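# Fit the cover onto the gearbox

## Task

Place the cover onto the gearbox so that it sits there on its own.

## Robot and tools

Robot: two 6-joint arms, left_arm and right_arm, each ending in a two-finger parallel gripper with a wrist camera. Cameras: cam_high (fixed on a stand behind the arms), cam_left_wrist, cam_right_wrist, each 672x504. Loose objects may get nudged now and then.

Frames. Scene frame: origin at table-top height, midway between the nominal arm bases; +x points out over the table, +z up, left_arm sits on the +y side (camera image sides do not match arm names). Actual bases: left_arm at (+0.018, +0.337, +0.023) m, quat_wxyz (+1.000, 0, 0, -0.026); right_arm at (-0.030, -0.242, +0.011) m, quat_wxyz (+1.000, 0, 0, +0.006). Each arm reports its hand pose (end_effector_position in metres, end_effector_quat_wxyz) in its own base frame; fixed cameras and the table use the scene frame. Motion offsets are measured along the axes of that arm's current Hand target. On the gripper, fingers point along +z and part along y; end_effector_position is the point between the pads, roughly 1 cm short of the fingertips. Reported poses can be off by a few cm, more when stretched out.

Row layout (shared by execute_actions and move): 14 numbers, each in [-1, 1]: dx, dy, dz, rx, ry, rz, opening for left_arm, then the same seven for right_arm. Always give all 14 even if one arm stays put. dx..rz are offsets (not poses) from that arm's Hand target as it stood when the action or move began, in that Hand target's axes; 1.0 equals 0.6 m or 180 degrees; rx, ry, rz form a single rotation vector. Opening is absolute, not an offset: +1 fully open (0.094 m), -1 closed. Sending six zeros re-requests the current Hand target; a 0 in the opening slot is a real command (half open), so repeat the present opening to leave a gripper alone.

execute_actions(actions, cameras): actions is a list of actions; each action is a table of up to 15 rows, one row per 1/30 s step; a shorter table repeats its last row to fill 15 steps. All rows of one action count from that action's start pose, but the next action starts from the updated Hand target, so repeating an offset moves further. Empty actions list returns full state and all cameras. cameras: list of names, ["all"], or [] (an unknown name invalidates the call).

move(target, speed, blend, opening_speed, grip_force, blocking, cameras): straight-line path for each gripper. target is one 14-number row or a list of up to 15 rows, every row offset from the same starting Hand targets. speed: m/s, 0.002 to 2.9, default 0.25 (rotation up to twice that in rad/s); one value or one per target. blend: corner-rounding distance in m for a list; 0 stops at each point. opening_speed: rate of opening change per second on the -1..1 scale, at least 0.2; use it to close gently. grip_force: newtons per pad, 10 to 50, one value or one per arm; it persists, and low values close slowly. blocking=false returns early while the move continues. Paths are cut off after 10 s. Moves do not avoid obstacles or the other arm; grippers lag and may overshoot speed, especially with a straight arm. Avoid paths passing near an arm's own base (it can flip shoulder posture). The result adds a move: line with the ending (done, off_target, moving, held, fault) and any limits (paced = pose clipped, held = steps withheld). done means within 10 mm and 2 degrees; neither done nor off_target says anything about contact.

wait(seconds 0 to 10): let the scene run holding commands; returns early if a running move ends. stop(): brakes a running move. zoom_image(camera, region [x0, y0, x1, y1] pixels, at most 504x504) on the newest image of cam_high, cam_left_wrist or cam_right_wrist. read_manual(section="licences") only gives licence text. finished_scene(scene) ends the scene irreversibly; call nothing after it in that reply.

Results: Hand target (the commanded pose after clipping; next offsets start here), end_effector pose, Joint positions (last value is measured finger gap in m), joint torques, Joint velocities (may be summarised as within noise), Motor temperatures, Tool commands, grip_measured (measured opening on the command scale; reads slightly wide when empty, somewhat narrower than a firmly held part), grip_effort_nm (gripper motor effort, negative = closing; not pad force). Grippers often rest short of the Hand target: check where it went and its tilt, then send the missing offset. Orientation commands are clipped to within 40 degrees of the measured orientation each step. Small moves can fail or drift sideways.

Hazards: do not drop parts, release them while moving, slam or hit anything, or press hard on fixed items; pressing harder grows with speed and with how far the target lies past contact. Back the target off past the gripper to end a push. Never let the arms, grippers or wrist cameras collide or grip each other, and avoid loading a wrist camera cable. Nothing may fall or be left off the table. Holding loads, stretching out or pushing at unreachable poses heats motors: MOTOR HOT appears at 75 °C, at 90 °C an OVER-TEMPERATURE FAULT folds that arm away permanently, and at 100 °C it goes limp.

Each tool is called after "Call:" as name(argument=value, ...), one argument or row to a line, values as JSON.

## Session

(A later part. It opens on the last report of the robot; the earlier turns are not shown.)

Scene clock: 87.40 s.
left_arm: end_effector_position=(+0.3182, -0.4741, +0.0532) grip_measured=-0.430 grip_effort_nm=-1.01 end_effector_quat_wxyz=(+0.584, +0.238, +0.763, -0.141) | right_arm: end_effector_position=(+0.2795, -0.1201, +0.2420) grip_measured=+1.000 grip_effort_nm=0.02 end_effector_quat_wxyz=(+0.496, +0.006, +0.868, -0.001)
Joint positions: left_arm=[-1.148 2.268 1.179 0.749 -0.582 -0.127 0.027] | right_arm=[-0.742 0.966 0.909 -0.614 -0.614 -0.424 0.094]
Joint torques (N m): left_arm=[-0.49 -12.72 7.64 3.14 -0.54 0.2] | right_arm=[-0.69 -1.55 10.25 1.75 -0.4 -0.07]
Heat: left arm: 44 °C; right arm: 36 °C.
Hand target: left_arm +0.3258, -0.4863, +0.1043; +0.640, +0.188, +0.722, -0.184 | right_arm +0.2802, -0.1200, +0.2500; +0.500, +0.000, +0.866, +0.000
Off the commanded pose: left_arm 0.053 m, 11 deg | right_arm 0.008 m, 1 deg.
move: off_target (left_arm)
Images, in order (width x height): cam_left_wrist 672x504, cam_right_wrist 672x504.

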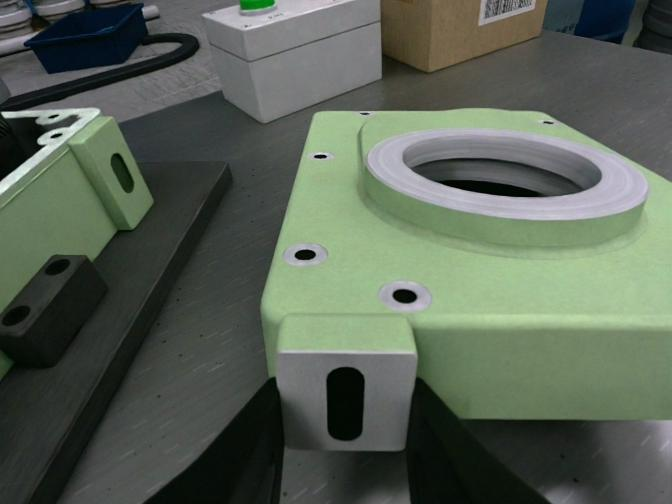

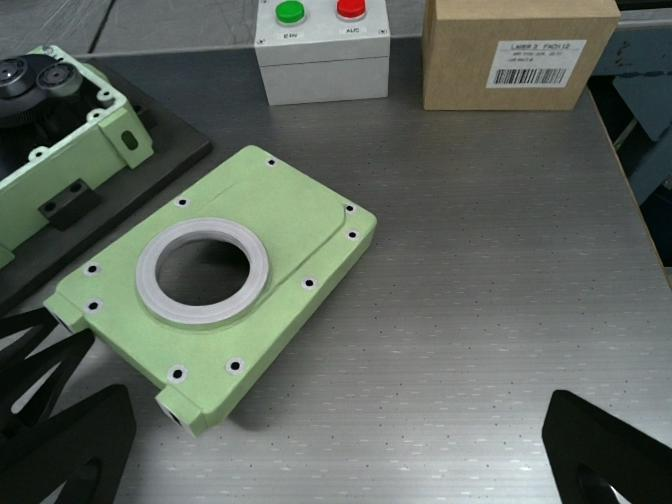

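Call:
move(
  target=[
    [0.055, 0.0015, 0.03, 0, 0.0667, 0, -0.6, 0, 0, 0, 0, 0, 0, 1.0],
    [0.1264, 0.0032, 0.0424, 0, 0.0667, 0, -0.6, 0, 0, 0, 0, 0, 0, 1.0],
  ],
  blend=[0.01, 0],
  cameras=["cam_left_wrist", "cam_right_wrist"],
  speed=0.05,
)

Scene clock: 99.67 s.
left_arm: end_effector_position=(+0.3260, -0.4816, -0.0008) grip_measured=-0.430 grip_effort_nm=-1.01 end_effector_quat_wxyz=(+0.530, +0.223, +0.805, -0.146) | right_arm: end_effector_position=(+0.2795, -0.1201, +0.2420) grip_measured=+1.000 grip_effort_nm=0.01 end_effector_quat_wxyz=(+0.496, +0.006, +0.868, -0.001)
Joint positions: left_arm=[-1.129 2.388 1.283 0.626 -0.535 -0.257 0.027] | right_arm=[-0.742 0.966 0.909 -0.614 -0.614 -0.424 0.094]
Joint torques (N m): left_arm=[0.95 -11.33 10.11 2.16 -0.33 0.36] | right_arm=[-0.68 -1.54 10.25 1.75 -0.4 -0.08]
Heat: left arm: 46 °C; right arm: 36 °C.
Hand target: left_arm +0.3401, -0.4948, +0.0258; +0.561, +0.207, +0.785, -0.163 | right_arm +0.2802, -0.1200, +0.2500; +0.500, +0.000, +0.866, +0.000
Off the commanded pose: left_arm 0.033 m, 5 deg | right_arm 0.008 m, 1 deg.
move: off_target (left_arm)
Images, in order (width x height): cam_left_wrist 672x504, cam_right_wrist 672x504.

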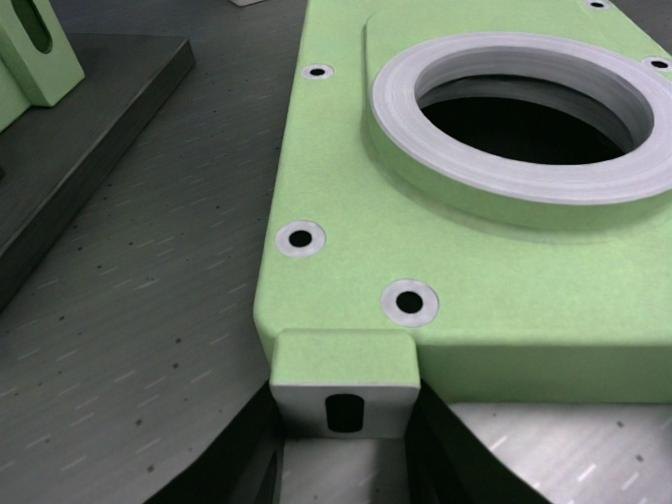

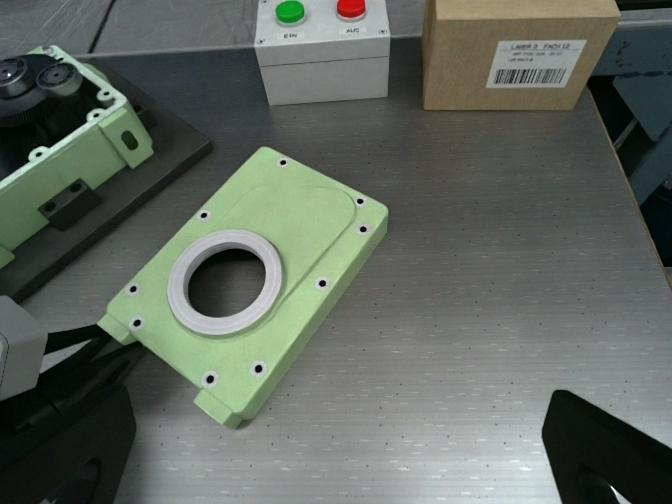

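Call:
move(
  target=[
    [0.019, 0.0005, 0.0064, 0, 0, 0, -0.6, 0, 0, 0, 0, 0, 0, 1.0],
    [0.019, 0.0005, 0.0064, 0, 0, 0, 0.0, 0, 0, 0, 0, 0, 0, 1.0],
    [0.019, 0.0005, -0.06, 0, 0, 0, 0.0, 0, 0, 0, 0, 0, 0, 1.0],
  ],
  cameras=["cam_left_wrist", "cam_right_wrist"],
  speed=[0.03, 0.03, 0.08],
  opening_speed=0.5,
)

Scene clock: 103.53 s.
left_arm: end_effector_position=(+0.3056, -0.4724, -0.0026) grip_measured=-0.002 grip_effort_nm=0.11 end_effector_quat_wxyz=(+0.542, +0.229, +0.796, -0.144) | right_arm: end_effector_position=(+0.2795, -0.1201, +0.2420) grip_measured=+1.000 grip_effort_nm=0.02 end_effector_quat_wxyz=(+0.496, +0.006, +0.868, -0.001)
Joint positions: left_arm=[-1.166 2.365 1.186 0.719 -0.575 -0.243 0.047] | right_arm=[-0.742 0.966 0.909 -0.614 -0.614 -0.424 0.094]
Joint torques (N m): left_arm=[-0.13 -15.1 4.67 1.94 -0.37 -0.07] | right_arm=[-0.69 -1.57 10.25 1.76 -0.41 -0.08]
Heat: left arm: 46 °C; right arm: 37 °C.
Hand target: left_arm +0.3078, -0.4753, +0.0265; +0.561, +0.207, +0.785, -0.163 | right_arm +0.2802, -0.1200, +0.2500; +0.500, +0.000, +0.866, +0.000
Off the commanded pose: left_arm 0.029 m, 4 deg | right_arm 0.008 m, 1 deg.
move: off_target (left_arm); target 2's new opening was sent with left_arm's hand 0.021 m and 4 deg from that target
Images, in order (width x height): cam_left_wrist 672x504, cam_right_wrist 672x504.

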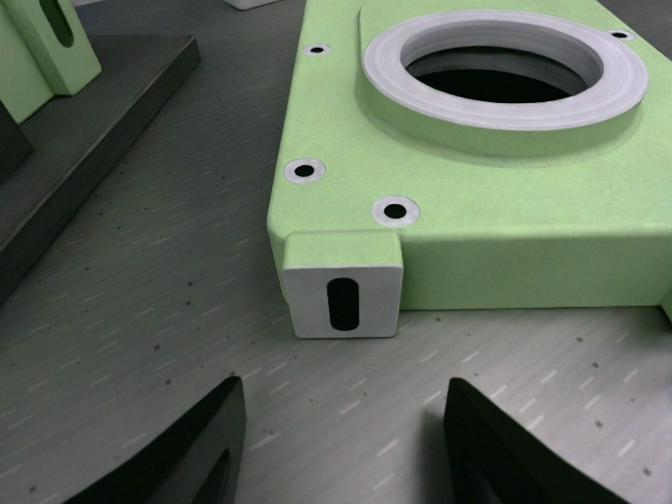

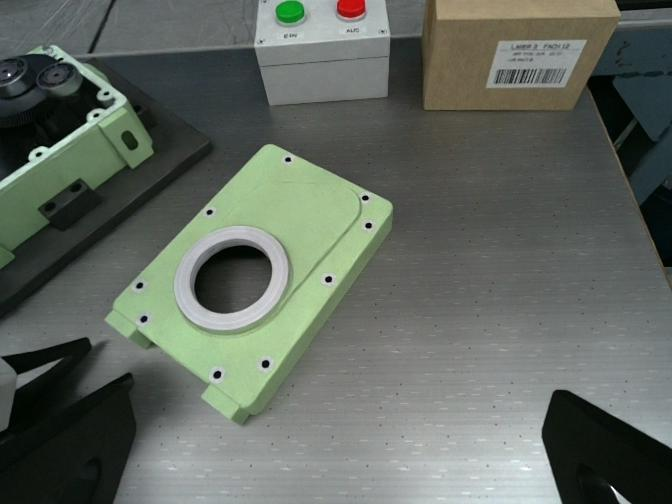

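Call:
move(
  target=[
    [-0.121, -0.005, -0.163, 0, 0, 0, 0.0, 0, 0, 0, 0, 0, 0, 1.0],
    [-0.242, 0.265, -0.473, 0, 0, 0, 0.0, 0.0962, 0.0833, 0.2668, -0.0425, 0.0556, -0.0297, 1.0],
  ],
  blend=[0.05, 0],
  cameras=["all"],
  speed=0.25,
)

Scene clock: 111.67 s.
left_arm: end_effector_position=(+0.1977, -0.2184, +0.2376) grip_measured=-0.002 grip_effort_nm=0.11 end_effector_quat_wxyz=(+0.554, +0.211, +0.790, -0.154) | right_arm: end_effector_position=(+0.3849, -0.0691, +0.1147) grip_measured=+1.000 grip_effort_nm=0.01 end_effector_quat_wxyz=(+0.413, -0.074, +0.907, +0.038)
Joint positions: left_arm=[-1.174 0.761 0.645 -0.306 -0.598 -0.258 0.047] | right_arm=[-0.345 1.438 0.816 -0.163 -0.383 -0.348 0.094]
Joint torques (N m): left_arm=[0.61 -0.77 10.5 1.71 -0.11 0.14] | right_arm=[0.12 -5.96 8.53 2 -0.11 0.1]
Motor temperatures (°C): left_arm=[21 42 38 45 23 22 21] | right_arm=[24 27 37 35 21 18 19]
Heat: left arm: 45 °C; right arm: 37 °C.
Hand target: left_arm +0.1991, -0.2203, +0.2501; +0.561, +0.207, +0.785, -0.163 | right_arm +0.3901, -0.0699, +0.1201; +0.421, -0.074, +0.903, +0.034
Off the commanded pose: left_arm 0.013 m, 2 deg | right_arm 0.008 m, 1 deg.
move: off_target (left_arm)

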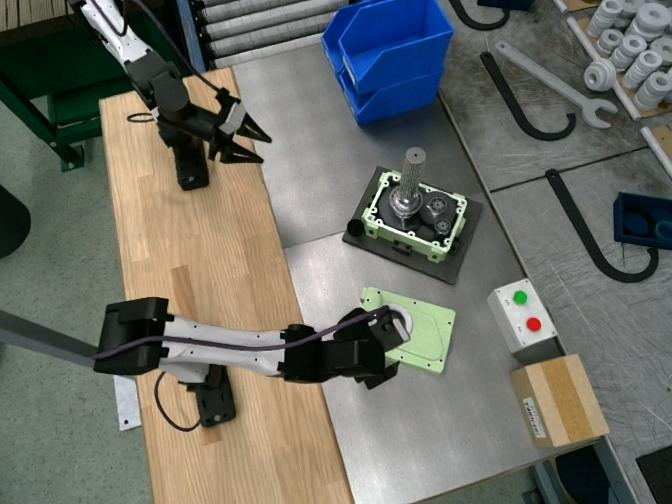

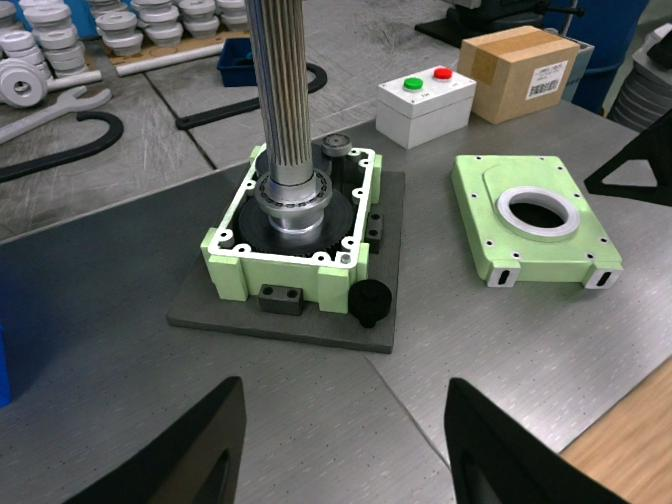

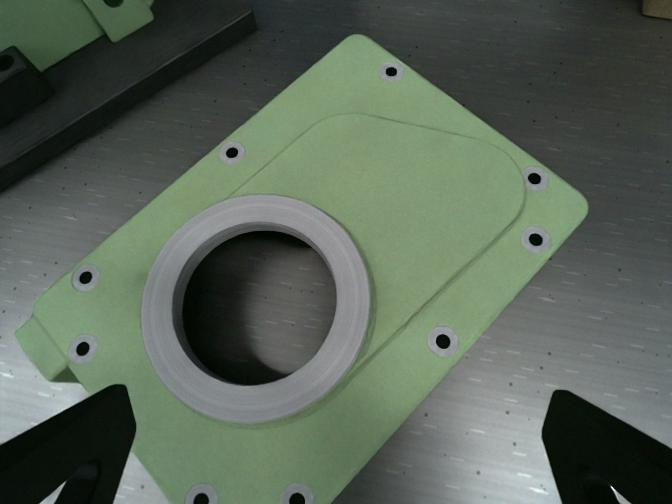

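Call:
zoom_image(
  camera="cam_left_wrist",
  region=[460, 230, 640, 310],
)

Call:
zoom_image(
  camera="cam_left_wrist",
  region=[190, 200, 410, 330],
)

Scaled by 2.800 from the camera's 672x504 image, which has a finer 960x720 frame.

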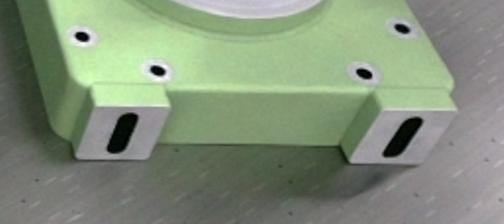

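Scaled by 2.291 from the camera's 672x504 image, which has a finer 960x720 frame.

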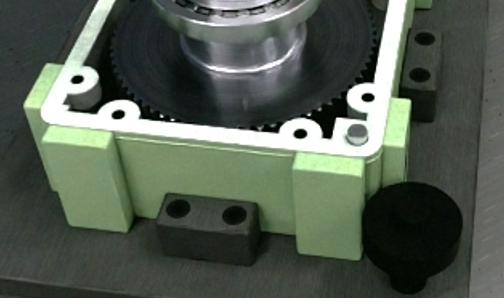

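Call:
move(
  target=[
    [0.1, -0.1, 0.15, 0, 0, 0, 0.2, 0, 0, -0.133, 0, 0, 0, 0.2],
    [0.252, -0.2603, 0.4248, 0, 0, 0, 0.2, 0.0983, -0.1238, -0.1428, -0.1259, -0.0459, 0.4639, 0.2],
  ],
  blend=[0.05, 0],
  cameras=["all"],
  speed=0.25,
)

Scene clock: 133.57 s.
left_arm: end_effector_position=(+0.2781, -0.4499, +0.0184) grip_measured=+0.198 grip_effort_nm=0.11 end_effector_quat_wxyz=(+0.546, +0.220, +0.794, -0.153) | right_arm: end_effector_position=(+0.3011, -0.1606, +0.1299) grip_measured=+0.202 grip_effort_nm=-0.07 end_effector_quat_wxyz=(+0.328, +0.470, +0.675, +0.465)
Joint positions: left_arm=[-1.208 2.235 1.022 0.762 -0.613 -0.275 0.056] | right_arm=[-0.97 1.5 0.745 -0.229 -1.134 0.627 0.056]
Joint torques (N m): left_arm=[0.18 -9.28 8.09 1.92 -0.36 0.1] | right_arm=[-0.64 -6.09 5.97 1.48 -0.59 0.01]
Motor temperatures (°C): left_arm=[21 36 39 43 22 22 21] | right_arm=[24 27 36 35 21 18 19]
Heat: left arm: 43 °C; right arm: 36 °C.
Hand target: left_arm +0.2839, -0.4580, +0.0300; +0.561, +0.207, +0.785, -0.164 | right_arm +0.3000, -0.1601, +0.1300; +0.329, +0.470, +0.671, +0.470
Off the commanded pose: left_arm 0.015 m, 3 deg | right_arm 0.001 m, 1 deg.
move: off_target (left_arm)

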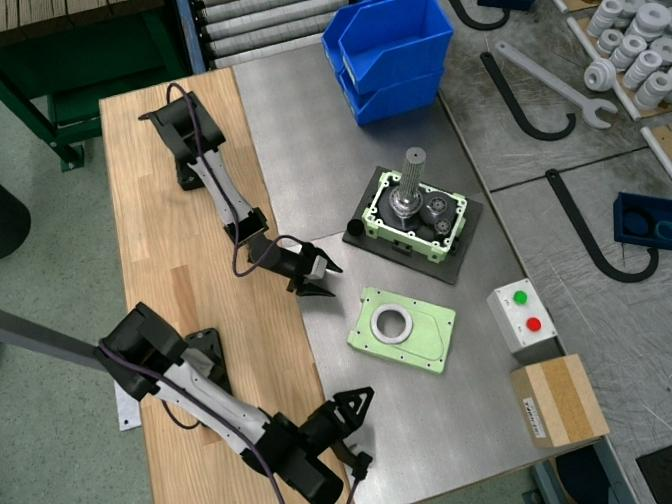

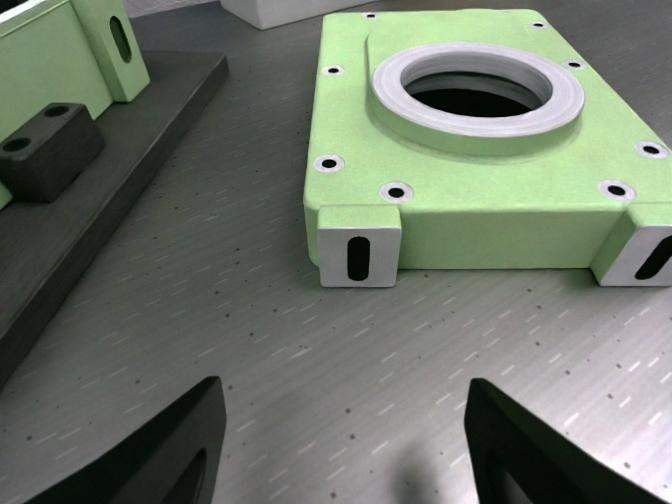

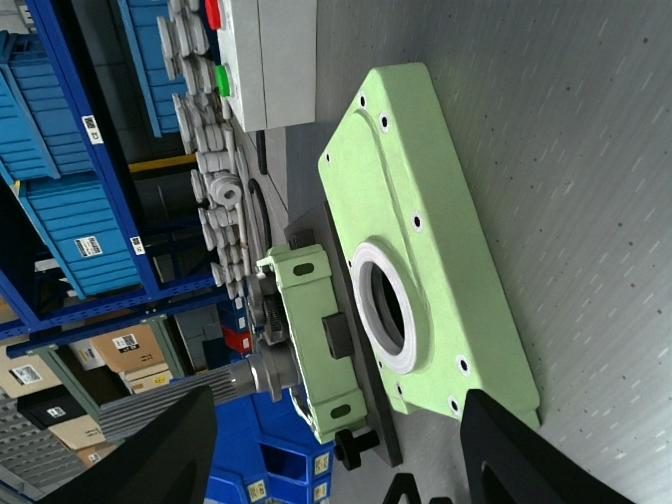

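Call:
move(
  target=[
    [0.0033, -0.006, 0.1057, 0, 0, 0, 0.2, 0, 0, 0, 0, 0, 0, 0.2],
    [0.0033, -0.006, 0.1057, 0, 0, 0, -0.6, 0, 0, 0, 0, 0, 0, 0.2],
  ],
  cameras=["cam_left_wrist", "cam_right_wrist"],
  speed=0.08,
  opening_speed=0.6,
)

Scene clock: 137.87 s.
left_arm: end_effector_position=(+0.3275, -0.4851, +0.0021) grip_measured=-0.432 grip_effort_nm=-1.00 end_effector_quat_wxyz=(+0.555, +0.209, +0.790, -0.157) | right_arm: end_effector_position=(+0.3011, -0.1606, +0.1300) grip_measured=+0.202 grip_effort_nm=-0.07 end_effector_quat_wxyz=(+0.328, +0.470, +0.674, +0.465)
Joint positions: left_arm=[-1.136 2.421 1.279 0.735 -0.563 -0.244 0.027] | right_arm=[-0.97 1.5 0.745 -0.229 -1.135 0.628 0.056]
Joint torques (N m): left_arm=[0.62 -10.59 8.65 1.72 -0.11 0.16] | right_arm=[-0.64 -6.05 6.02 1.45 -0.6 0.01]
Heat: left arm: 44 °C; right arm: 36 °C.
Hand target: left_arm +0.3331, -0.4918, +0.0081; +0.561, +0.207, +0.785, -0.164 | right_arm +0.3000, -0.1601, +0.1300; +0.329, +0.470, +0.671, +0.470
Off the commanded pose: left_arm 0.011 m, 1 deg | right_arm 0.001 m, 1 deg.
move: off_target (left_arm); target 2's new opening was sent with left_arm's hand 0.011 m and 1 deg from that target
Images, in order (width x height): cam_left_wrist 672x504, cam_right_wrist 672x504.

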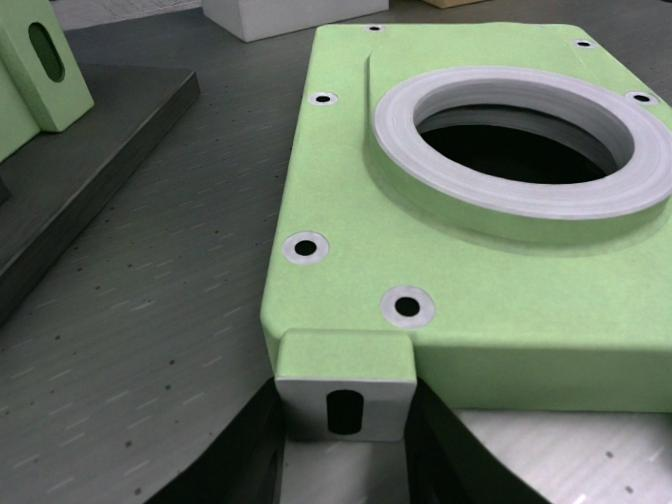

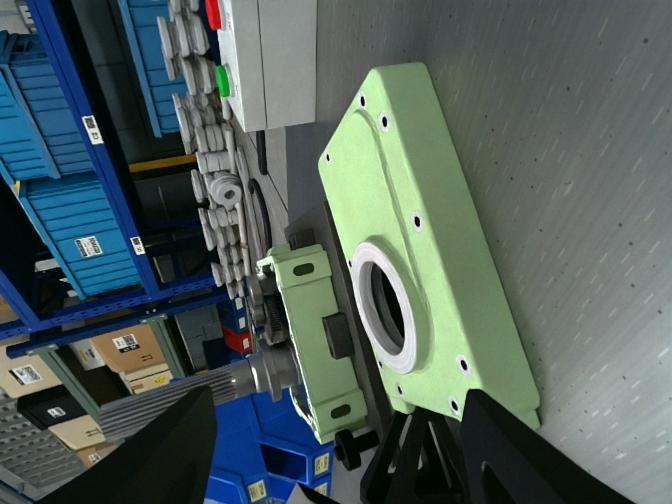

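Call:
move(
  target=[-0.163, -0.0045, -0.038, 0, 0.075, 0, -0.6, 0, 0, 0, 0, 0, 0, 0.2],
  cameras=["cam_left_wrist", "cam_right_wrist"],
  speed=0.06,
)

Scene clock: 141.27 s.
left_arm: end_effector_position=(+0.3278, -0.4833, +0.0439) grip_measured=-0.432 grip_effort_nm=-1.01 end_effector_quat_wxyz=(+0.418, +0.249, +0.867, -0.106) | right_arm: end_effector_position=(+0.3011, -0.1606, +0.1300) grip_measured=+0.202 grip_effort_nm=-0.07 end_effector_quat_wxyz=(+0.328, +0.470, +0.674, +0.465)
Joint positions: left_arm=[-1.101 2.256 1.549 -0.058 -0.437 -0.354 0.027] | right_arm=[-0.97 1.5 0.745 -0.229 -1.135 0.628 0.056]
Joint torques (N m): left_arm=[0.46 -18.11 11.6 1.62 -0.52 0.2] | right_arm=[-0.64 -6.04 6.04 1.45 -0.59 0.02]
Heat: left arm: 43 °C; right arm: 35 °C.
Hand target: left_arm +0.3411, -0.4967, +0.1081; +0.465, +0.225, +0.845, -0.138 | right_arm +0.3000, -0.1601, +0.1300; +0.329, +0.470, +0.671, +0.470
Off the commanded pose: left_arm 0.067 m, 8 deg | right_arm 0.001 m, 1 deg.
move: off_target (left_arm)
Images, in order (width x height): cam_left_wrist 672x504, cam_right_wrist 672x504.

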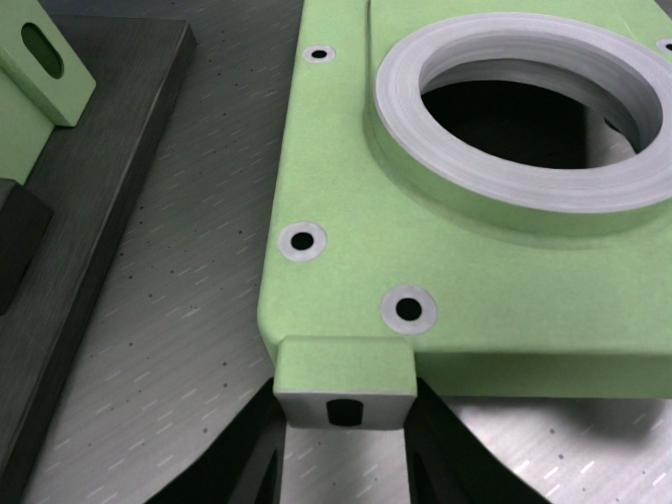

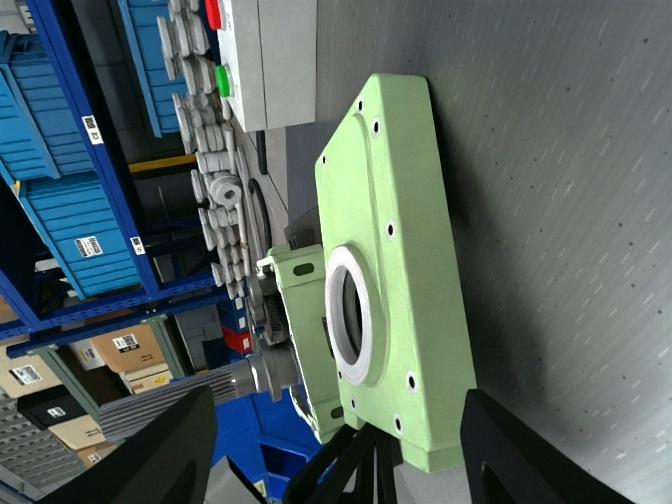

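Call:
move(
  target=[-0.0912, -0.0028, -0.0428, 0, 0.0556, 0, -0.6, 0, 0, 0, 0, 0, 0, 0.2],
  cameras=["cam_left_wrist", "cam_right_wrist"],
  speed=0.06,
)

Scene clock: 145.37 s.
left_arm: end_effector_position=(+0.3308, -0.4816, +0.1234) grip_measured=-0.433 grip_effort_nm=-1.01 end_effector_quat_wxyz=(+0.339, +0.260, +0.901, -0.081) | right_arm: end_effector_position=(+0.3011, -0.1606, +0.1300) grip_measured=+0.202 grip_effort_nm=-0.07 end_effector_quat_wxyz=(+0.328, +0.470, +0.674, +0.465)
Joint positions: left_arm=[-1.072 2.264 2.018 -0.692 -0.352 -0.394 0.027] | right_arm=[-0.97 1.5 0.745 -0.229 -1.135 0.628 0.056]
Joint torques (N m): left_arm=[0.29 -13.64 13.96 1.79 -0.49 0] | right_arm=[-0.64 -6.06 6.04 1.45 -0.59 0.01]
Heat: left arm: 43 °C; right arm: 35 °C.
Hand target: left_arm +0.3472, -0.5006, +0.1680; +0.389, +0.236, +0.883, -0.118 | right_arm +0.3000, -0.1601, +0.1300; +0.329, +0.470, +0.671, +0.470
Off the commanded pose: left_arm 0.051 m, 8 deg | right_arm 0.001 m, 1 deg.
move: off_target (left_arm)
Images, in order (width x height): cam_left_wrist 672x504, cam_right_wrist 672x504.

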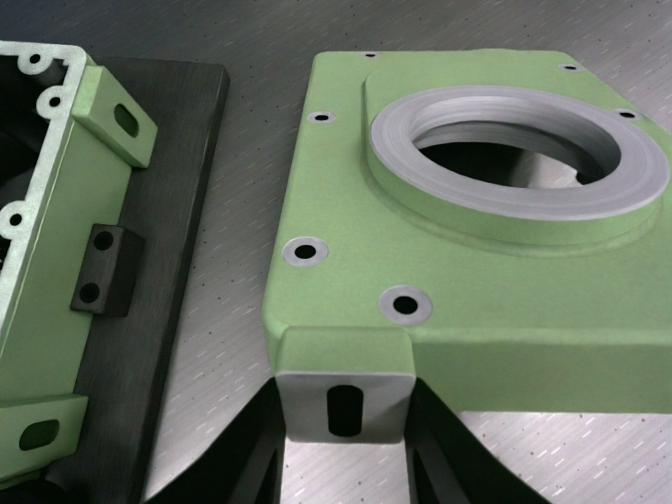

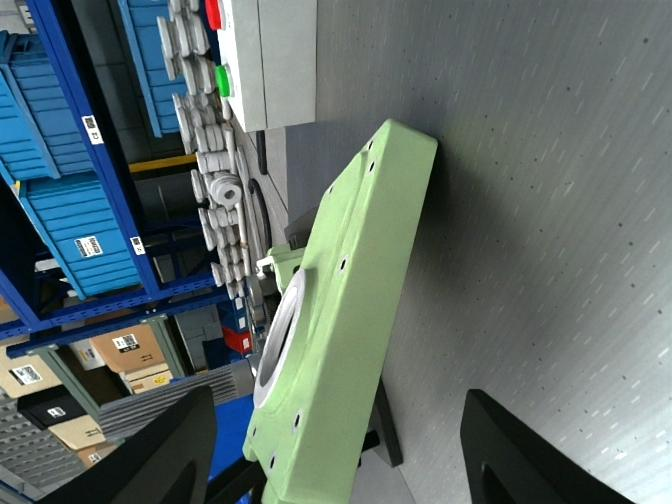

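Call:
move(
  target=[0.047, 0.0013, 0.0375, 0, -0.0444, 0, -0.6, 0, 0, 0, 0, 0, 0, 0.2],
  cameras=["cam_left_wrist", "cam_right_wrist"],
  speed=0.06,
)

Scene clock: 148.20 s.
left_arm: end_effector_position=(+0.3342, -0.4909, +0.0806) grip_measured=-0.433 grip_effort_nm=-1.01 end_effector_quat_wxyz=(+0.393, +0.246, +0.879, -0.108) | right_arm: end_effector_position=(+0.3011, -0.1606, +0.1300) grip_measured=+0.202 grip_effort_nm=-0.07 end_effector_quat_wxyz=(+0.328, +0.470, +0.674, +0.465)
Joint positions: left_arm=[-1.086 2.249 1.732 -0.293 -0.396 -0.381 0.027] | right_arm=[-0.97 1.5 0.745 -0.229 -1.135 0.628 0.056]
Joint torques (N m): left_arm=[-0.24 -17.57 7.71 2.1 -0.79 0.29] | right_arm=[-0.62 -6.04 6.04 1.46 -0.59 0.02]
Motor temperatures (°C): left_arm=[21 41 40 43 23 22 21] | right_arm=[24 28 34 34 21 18 18]
Heat: left arm: 43 °C; right arm: 34 °C.
Hand target: left_arm +0.3453, -0.4996, +0.1322; +0.450, +0.227, +0.853, -0.134 | right_arm +0.3000, -0.1601, +0.1300; +0.329, +0.470, +0.671, +0.470
Off the commanded pose: left_arm 0.053 m, 8 deg | right_arm 0.001 m, 1 deg.
move: off_target (left_arm)
Images, in order (width x height): cam_left_wrist 672x504, cam_right_wrist 672x504.

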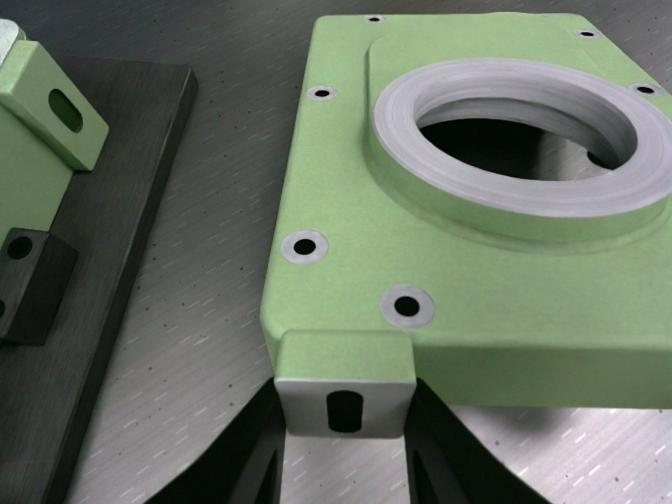

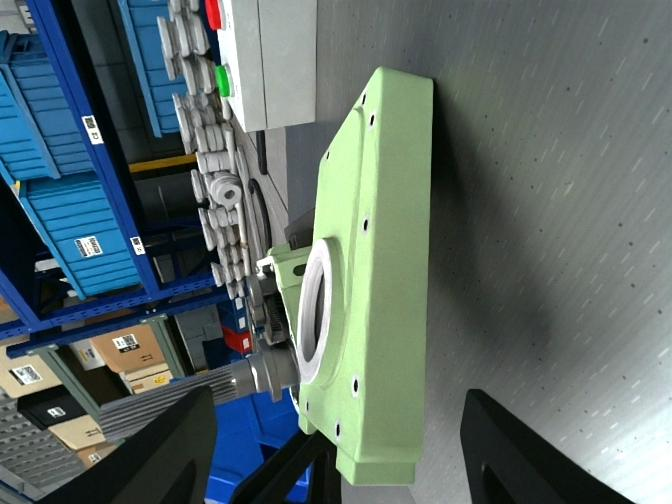

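Call:
execute_actions(
  actions=[],
)

Scene clock: 151.43 s.
left_arm: end_effector_position=(+0.3342, -0.4910, +0.0807) grip_measured=-0.433 grip_effort_nm=-1.01 end_effector_quat_wxyz=(+0.393, +0.246, +0.879, -0.109) | right_arm: end_effector_position=(+0.3011, -0.1606, +0.1300) grip_measured=+0.202 grip_effort_nm=-0.07 end_effector_quat_wxyz=(+0.328, +0.470, +0.674, +0.465)
Joint positions: left_arm=[-1.086 2.249 1.732 -0.293 -0.396 -0.381 0.027] | right_arm=[-0.97 1.5 0.745 -0.229 -1.135 0.628 0.056]
Joint velocities: within noise
Joint torques (N m): left_arm=[-0.21 -17.55 7.73 2.1 -0.77 0.32] | right_arm=[-0.62 -6.06 6.01 1.44 -0.59 0.02]
Motor temperatures (°C): left_arm=[21 44 40 44 23 22 22] | right_arm=[24 28 34 34 21 18 18]
Heat: left arm: 44 °C; right arm: 34 °C.
Hand target: left_arm +0.3453, -0.4996, +0.1322; +0.450, +0.227, +0.853, -0.134 | right_arm +0.3000, -0.1601, +0.1300; +0.329, +0.470, +0.671, +0.470
Tool commands: left_gripper/opening=-0.6 right_gripper/opening=+0.2
Off the commanded pose: left_arm 0.053 m, 8 deg | right_arm 0.001 m, 1 deg.

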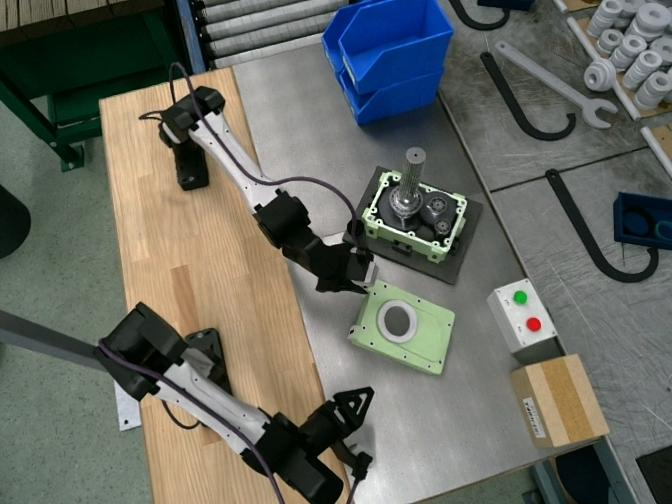

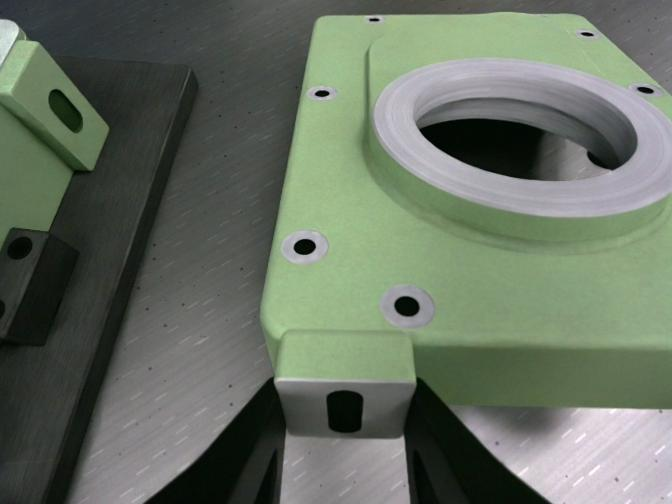

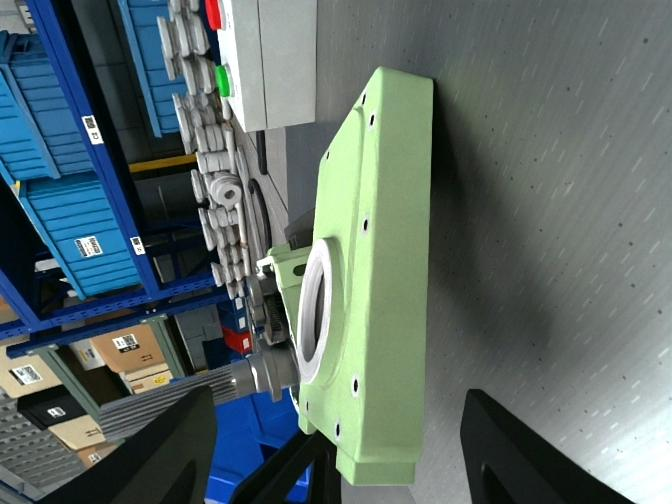

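Call:
move(
  target=[0,0,0,0,0,0,-0.6, 0.0291,-0.057,0.1384,-0.0287,-0.0174,0.0872,0.25],
  speed=0.12,
  cameras=["cam_high","cam_right_wrist"],
)

Scene clock: 162.20 s.
left_arm: end_effector_position=(+0.3342, -0.4910, +0.0807) grip_measured=-0.433 grip_effort_nm=-1.01 end_effector_quat_wxyz=(+0.393, +0.246, +0.879, -0.109) | right_arm: end_effector_position=(+0.3558, -0.1221, +0.0715) grip_measured=+0.248 grip_effort_nm=0.10 end_effector_quat_wxyz=(+0.299, +0.553, +0.570, +0.529)
Joint positions: left_arm=[-1.086 2.249 1.732 -0.293 -0.396 -0.381 0.027] | right_arm=[-0.716 1.769 0.454 0.846 -0.949 1.437 0.059]
Joint torques (N m): left_arm=[-0.25 -17.5 7.79 2.1 -0.77 0.31] | right_arm=[0.24 -6.16 4.33 2.13 -0.09 0.03]
Motor temperatures (°C): left_arm=[21 50 40 45 23 22 22] | right_arm=[24 28 33 33 21 18 18]
Heat: left arm: 50 °C; right arm: 33 °C.
Hand target: left_arm +0.3453, -0.4996, +0.1322; +0.450, +0.227, +0.853, -0.134 | right_arm +0.3563, -0.1210, +0.0696; +0.300, +0.554, +0.570, +0.527
Off the commanded pose: left_arm 0.053 m, 8 deg | right_arm 0.002 m, 0 deg.
move: off_target (left_arm)
Images, in order (width x height): cam_high 672x504, cam_right_wrist 672x504.

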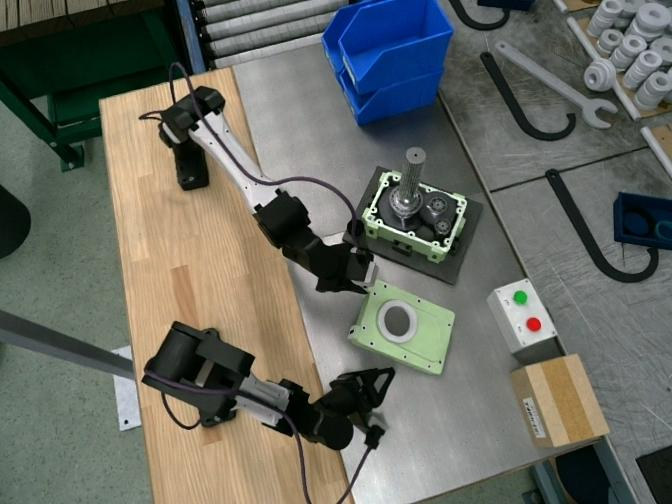

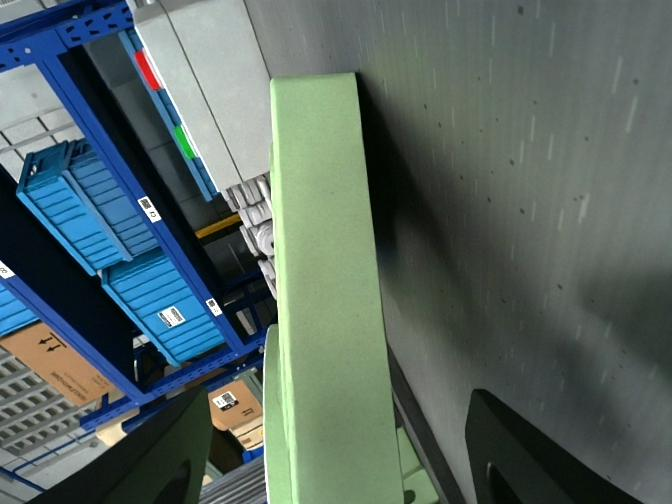

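Call:
move(
  target=[0,0,0,0,0,0,-0.6, 0.0277,0.0025,0.05,0,0,-0.0278,0.25],
  speed=0.1,
  cameras=["cam_right_wrist"],
)

Scene clock: 165.93 s.
left_arm: end_effector_position=(+0.3342, -0.4910, +0.0807) grip_measured=-0.433 grip_effort_nm=-1.01 end_effector_quat_wxyz=(+0.393, +0.246, +0.879, -0.109) | right_arm: end_effector_position=(+0.3786, -0.0959, +0.0660) grip_measured=+0.248 grip_effort_nm=0.10 end_effector_quat_wxyz=(+0.316, +0.531, +0.594, +0.515)
Joint positions: left_arm=[-1.086 2.249 1.732 -0.293 -0.396 -0.381 0.027] | right_arm=[-0.584 1.815 0.454 0.949 -0.832 1.437 0.059]
Joint torques (N m): left_arm=[-0.23 -17.47 7.79 2.11 -0.76 0.31] | right_arm=[0.09 -6.42 5.11 2.23 -0.06 -0.01]
Heat: left arm: 52 °C; right arm: 34 °C.
Hand target: left_arm +0.3453, -0.4996, +0.1322; +0.450, +0.227, +0.853, -0.134 | right_arm +0.3812, -0.0973, +0.0670; +0.323, +0.529, +0.593, +0.514
Off the commanded pose: left_arm 0.053 m, 8 deg | right_arm 0.003 m, 1 deg.
move: off_target (left_arm)
Images, in order (width x height): cam_right_wrist 672x504.

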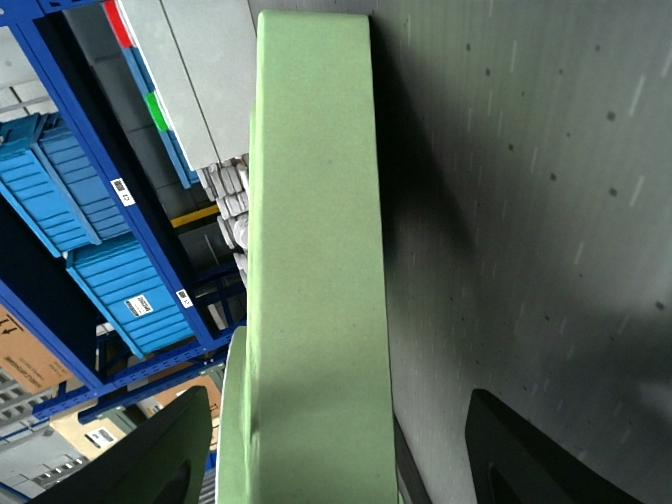

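Call:
move(
  target=[0,0,0,0,0,0,-0.6, 0,0.007,0.06,0,0,-0.011,0.25],
  speed=0.07,
  cameras=["cam_high","cam_right_wrist","cam_left_wrist"],
)

Scene clock: 167.93 s.
left_arm: end_effector_position=(+0.3343, -0.4910, +0.0807) grip_measured=-0.433 grip_effort_nm=-1.01 end_effector_quat_wxyz=(+0.393, +0.246, +0.879, -0.109) | right_arm: end_effector_position=(+0.4095, -0.0856, +0.0571) grip_measured=+0.248 grip_effort_nm=0.10 end_effector_quat_wxyz=(+0.321, +0.524, +0.604, +0.508)
Joint positions: left_arm=[-1.086 2.249 1.732 -0.292 -0.396 -0.38 0.027] | right_arm=[-0.492 1.912 0.536 0.987 -0.746 1.449 0.059]
Joint torques (N m): left_arm=[-0.27 -17.5 7.71 2.1 -0.76 0.31] | right_arm=[0.2 -7.28 6.34 2.29 -0.01 0.02]
Heat: left arm: 53 °C; right arm: 34 °C.
Hand target: left_arm +0.3453, -0.4996, +0.1322; +0.450, +0.227, +0.853, -0.134 | right_arm +0.4158, -0.0881, +0.0616; +0.332, +0.518, +0.602, +0.508
Off the commanded pose: left_arm 0.053 m, 8 deg | right_arm 0.008 m, 1 deg.
move: off_target (left_arm)

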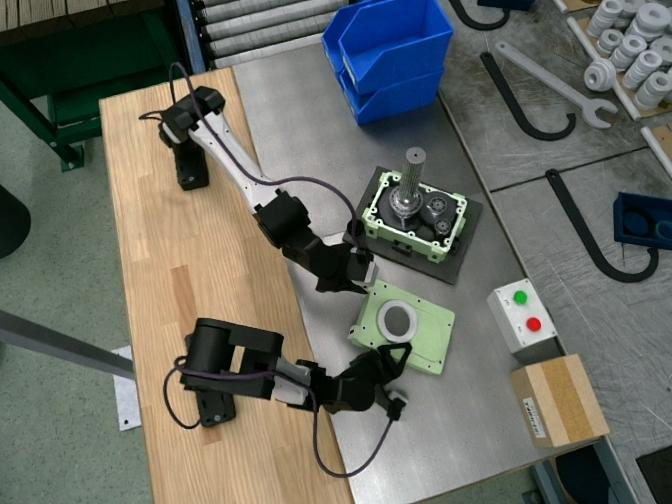

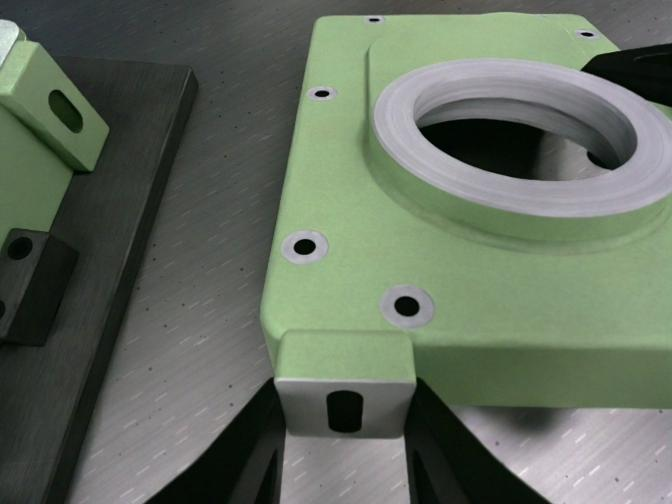

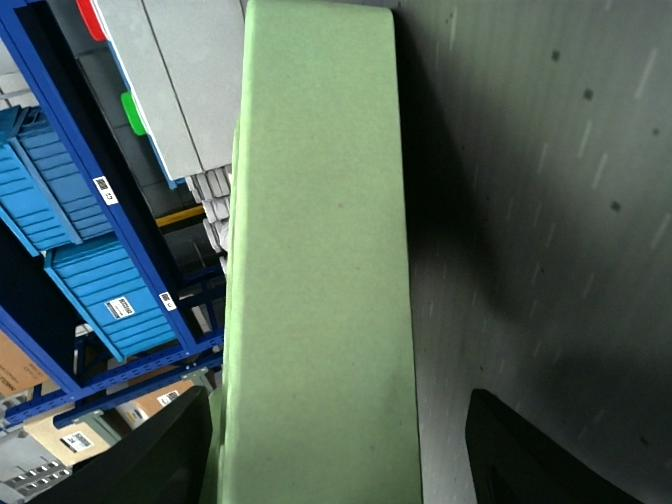

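Call:
move(
  target=[
    [0,0,0,0,0,0,-0.6, 0,0.0067,0,0,0,0,0.0],
    [0,0,0,0,0,0,-0.6, 0,0.0067,0,0,0,0,-0.5],
  ],
  speed=0.05,
  opening_speed=0.4,
  cameras=["cam_right_wrist","cam_left_wrist"],
)

Scene clock: 171.70 s.
left_arm: end_effector_position=(+0.3346, -0.4914, +0.0813) grip_measured=-0.433 grip_effort_nm=-1.01 end_effector_quat_wxyz=(+0.394, +0.246, +0.879, -0.109) | right_arm: end_effector_position=(+0.4134, -0.0880, +0.0625) grip_measured=-0.233 grip_effort_nm=-1.01 end_effector_quat_wxyz=(+0.325, +0.523, +0.598, +0.512)
Joint positions: left_arm=[-1.086 2.249 1.732 -0.289 -0.396 -0.379 0.027] | right_arm=[-0.492 1.912 0.548 0.997 -0.745 1.469 0.036]
Joint torques (N m): left_arm=[-0.2 -17.54 7.8 2.08 -0.74 0.32] | right_arm=[0.29 -8.79 5.89 1.96 0 -0.19]
Motor temperatures (°C): left_arm=[21 55 40 46 23 22 22] | right_arm=[24 28 33 35 21 18 19]
Heat: left arm: 55 °C; right arm: 35 °C.
Hand target: left_arm +0.3453, -0.4996, +0.1322; +0.450, +0.227, +0.853, -0.134 | right_arm +0.4170, -0.0883, +0.0655; +0.332, +0.518, +0.602, +0.508
Off the commanded pose: left_arm 0.053 m, 8 deg | right_arm 0.005 m, 1 deg.
move: off_target (left_arm)
Images, in order (width x height): cam_left_wrist 672x504, cam_right_wrist 672x504.

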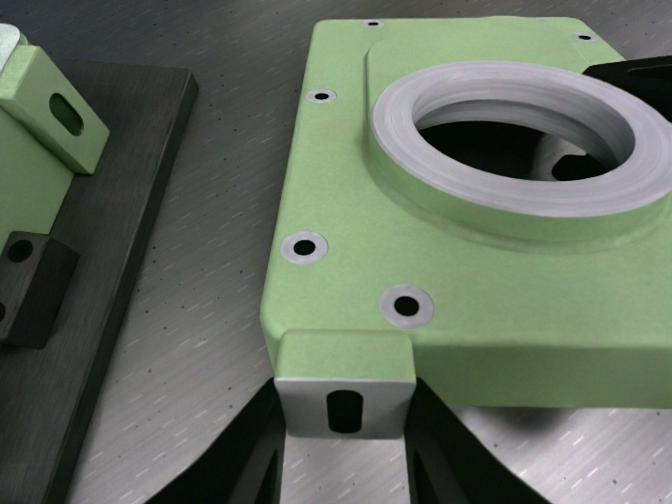

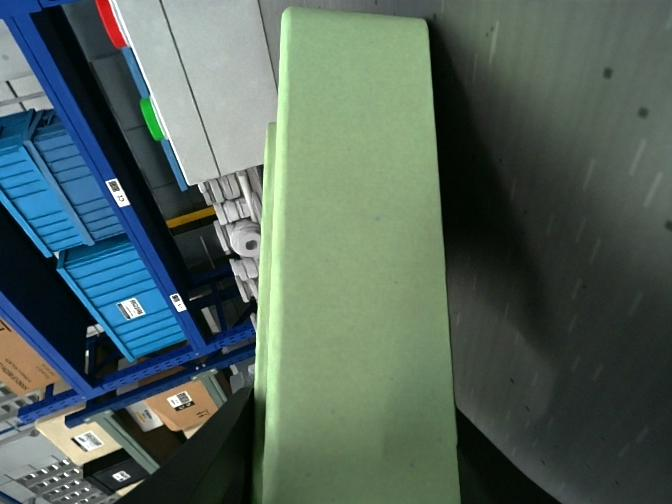

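Call:
move(
  target=[0,0,0,0,-0.033,0,-0.6, 0.0116,0.0876,-0.024,-0.0506,-0.0052,-0.043,-0.5],
  speed=0.06,
  cameras=["cam_high","cam_right_wrist","cam_left_wrist"],
)

Scene clock: 177.37 s.
left_arm: end_effector_position=(+0.3315, -0.4947, +0.0800) grip_measured=-0.433 grip_effort_nm=-1.01 end_effector_quat_wxyz=(+0.427, +0.238, +0.862, -0.135) | right_arm: end_effector_position=(+0.4088, -0.0907, +0.0699) grip_measured=-0.257 grip_effort_nm=-1.01 end_effector_quat_wxyz=(+0.347, +0.526, +0.592, +0.503)
Joint positions: left_arm=[-1.097 2.22 1.61 -0.103 -0.41 -0.368 0.027] | right_arm=[-0.49 1.873 0.511 1.025 -0.702 1.471 0.035]
Joint torques (N m): left_arm=[-0.29 -16.83 7.62 2.34 -1.1 0.59] | right_arm=[0.23 -13.6 5.41 3.43 -0.47 -0.2]
Motor temperatures (°C): left_arm=[21 57 40 46 23 22 22] | right_arm=[24 29 32 36 21 18 19]
Heat: left arm: 57 °C; right arm: 36 °C.
Hand target: left_arm +0.3453, -0.4996, +0.1322; +0.494, +0.220, +0.829, -0.146 | right_arm +0.4171, -0.0883, +0.1205; +0.411, +0.453, +0.591, +0.526
Off the commanded pose: left_arm 0.054 m, 9 deg | right_arm 0.051 m, 11 deg.
move: off_target (left_arm, right_arm)

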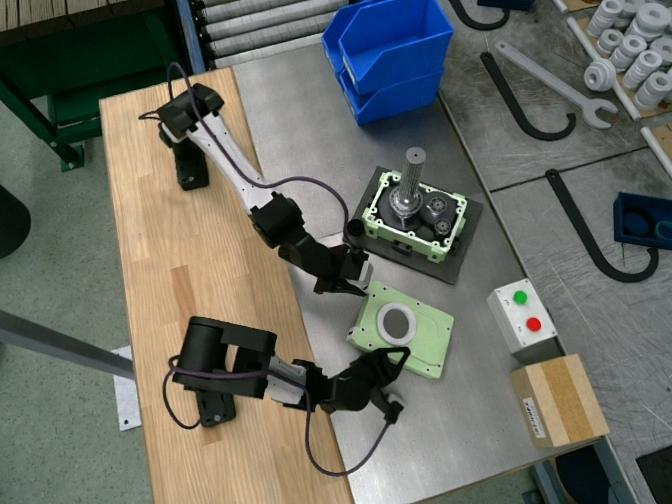

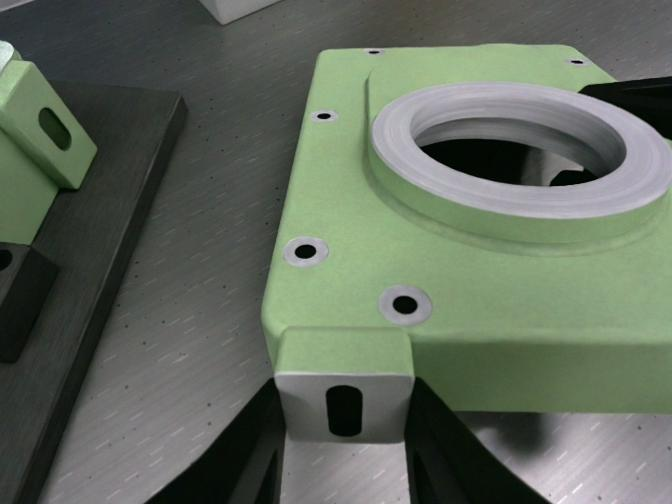

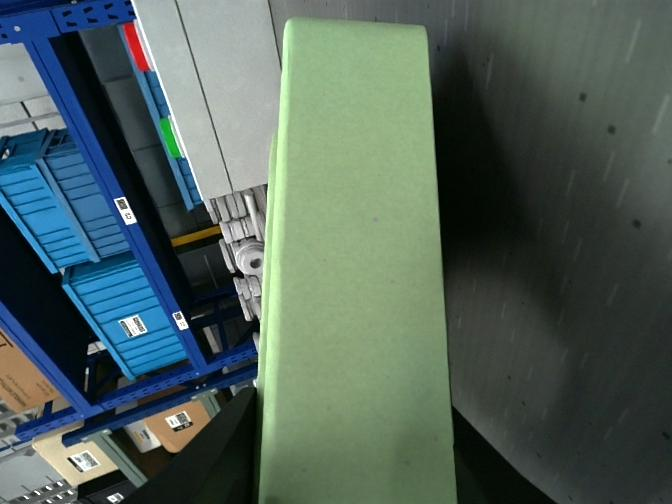

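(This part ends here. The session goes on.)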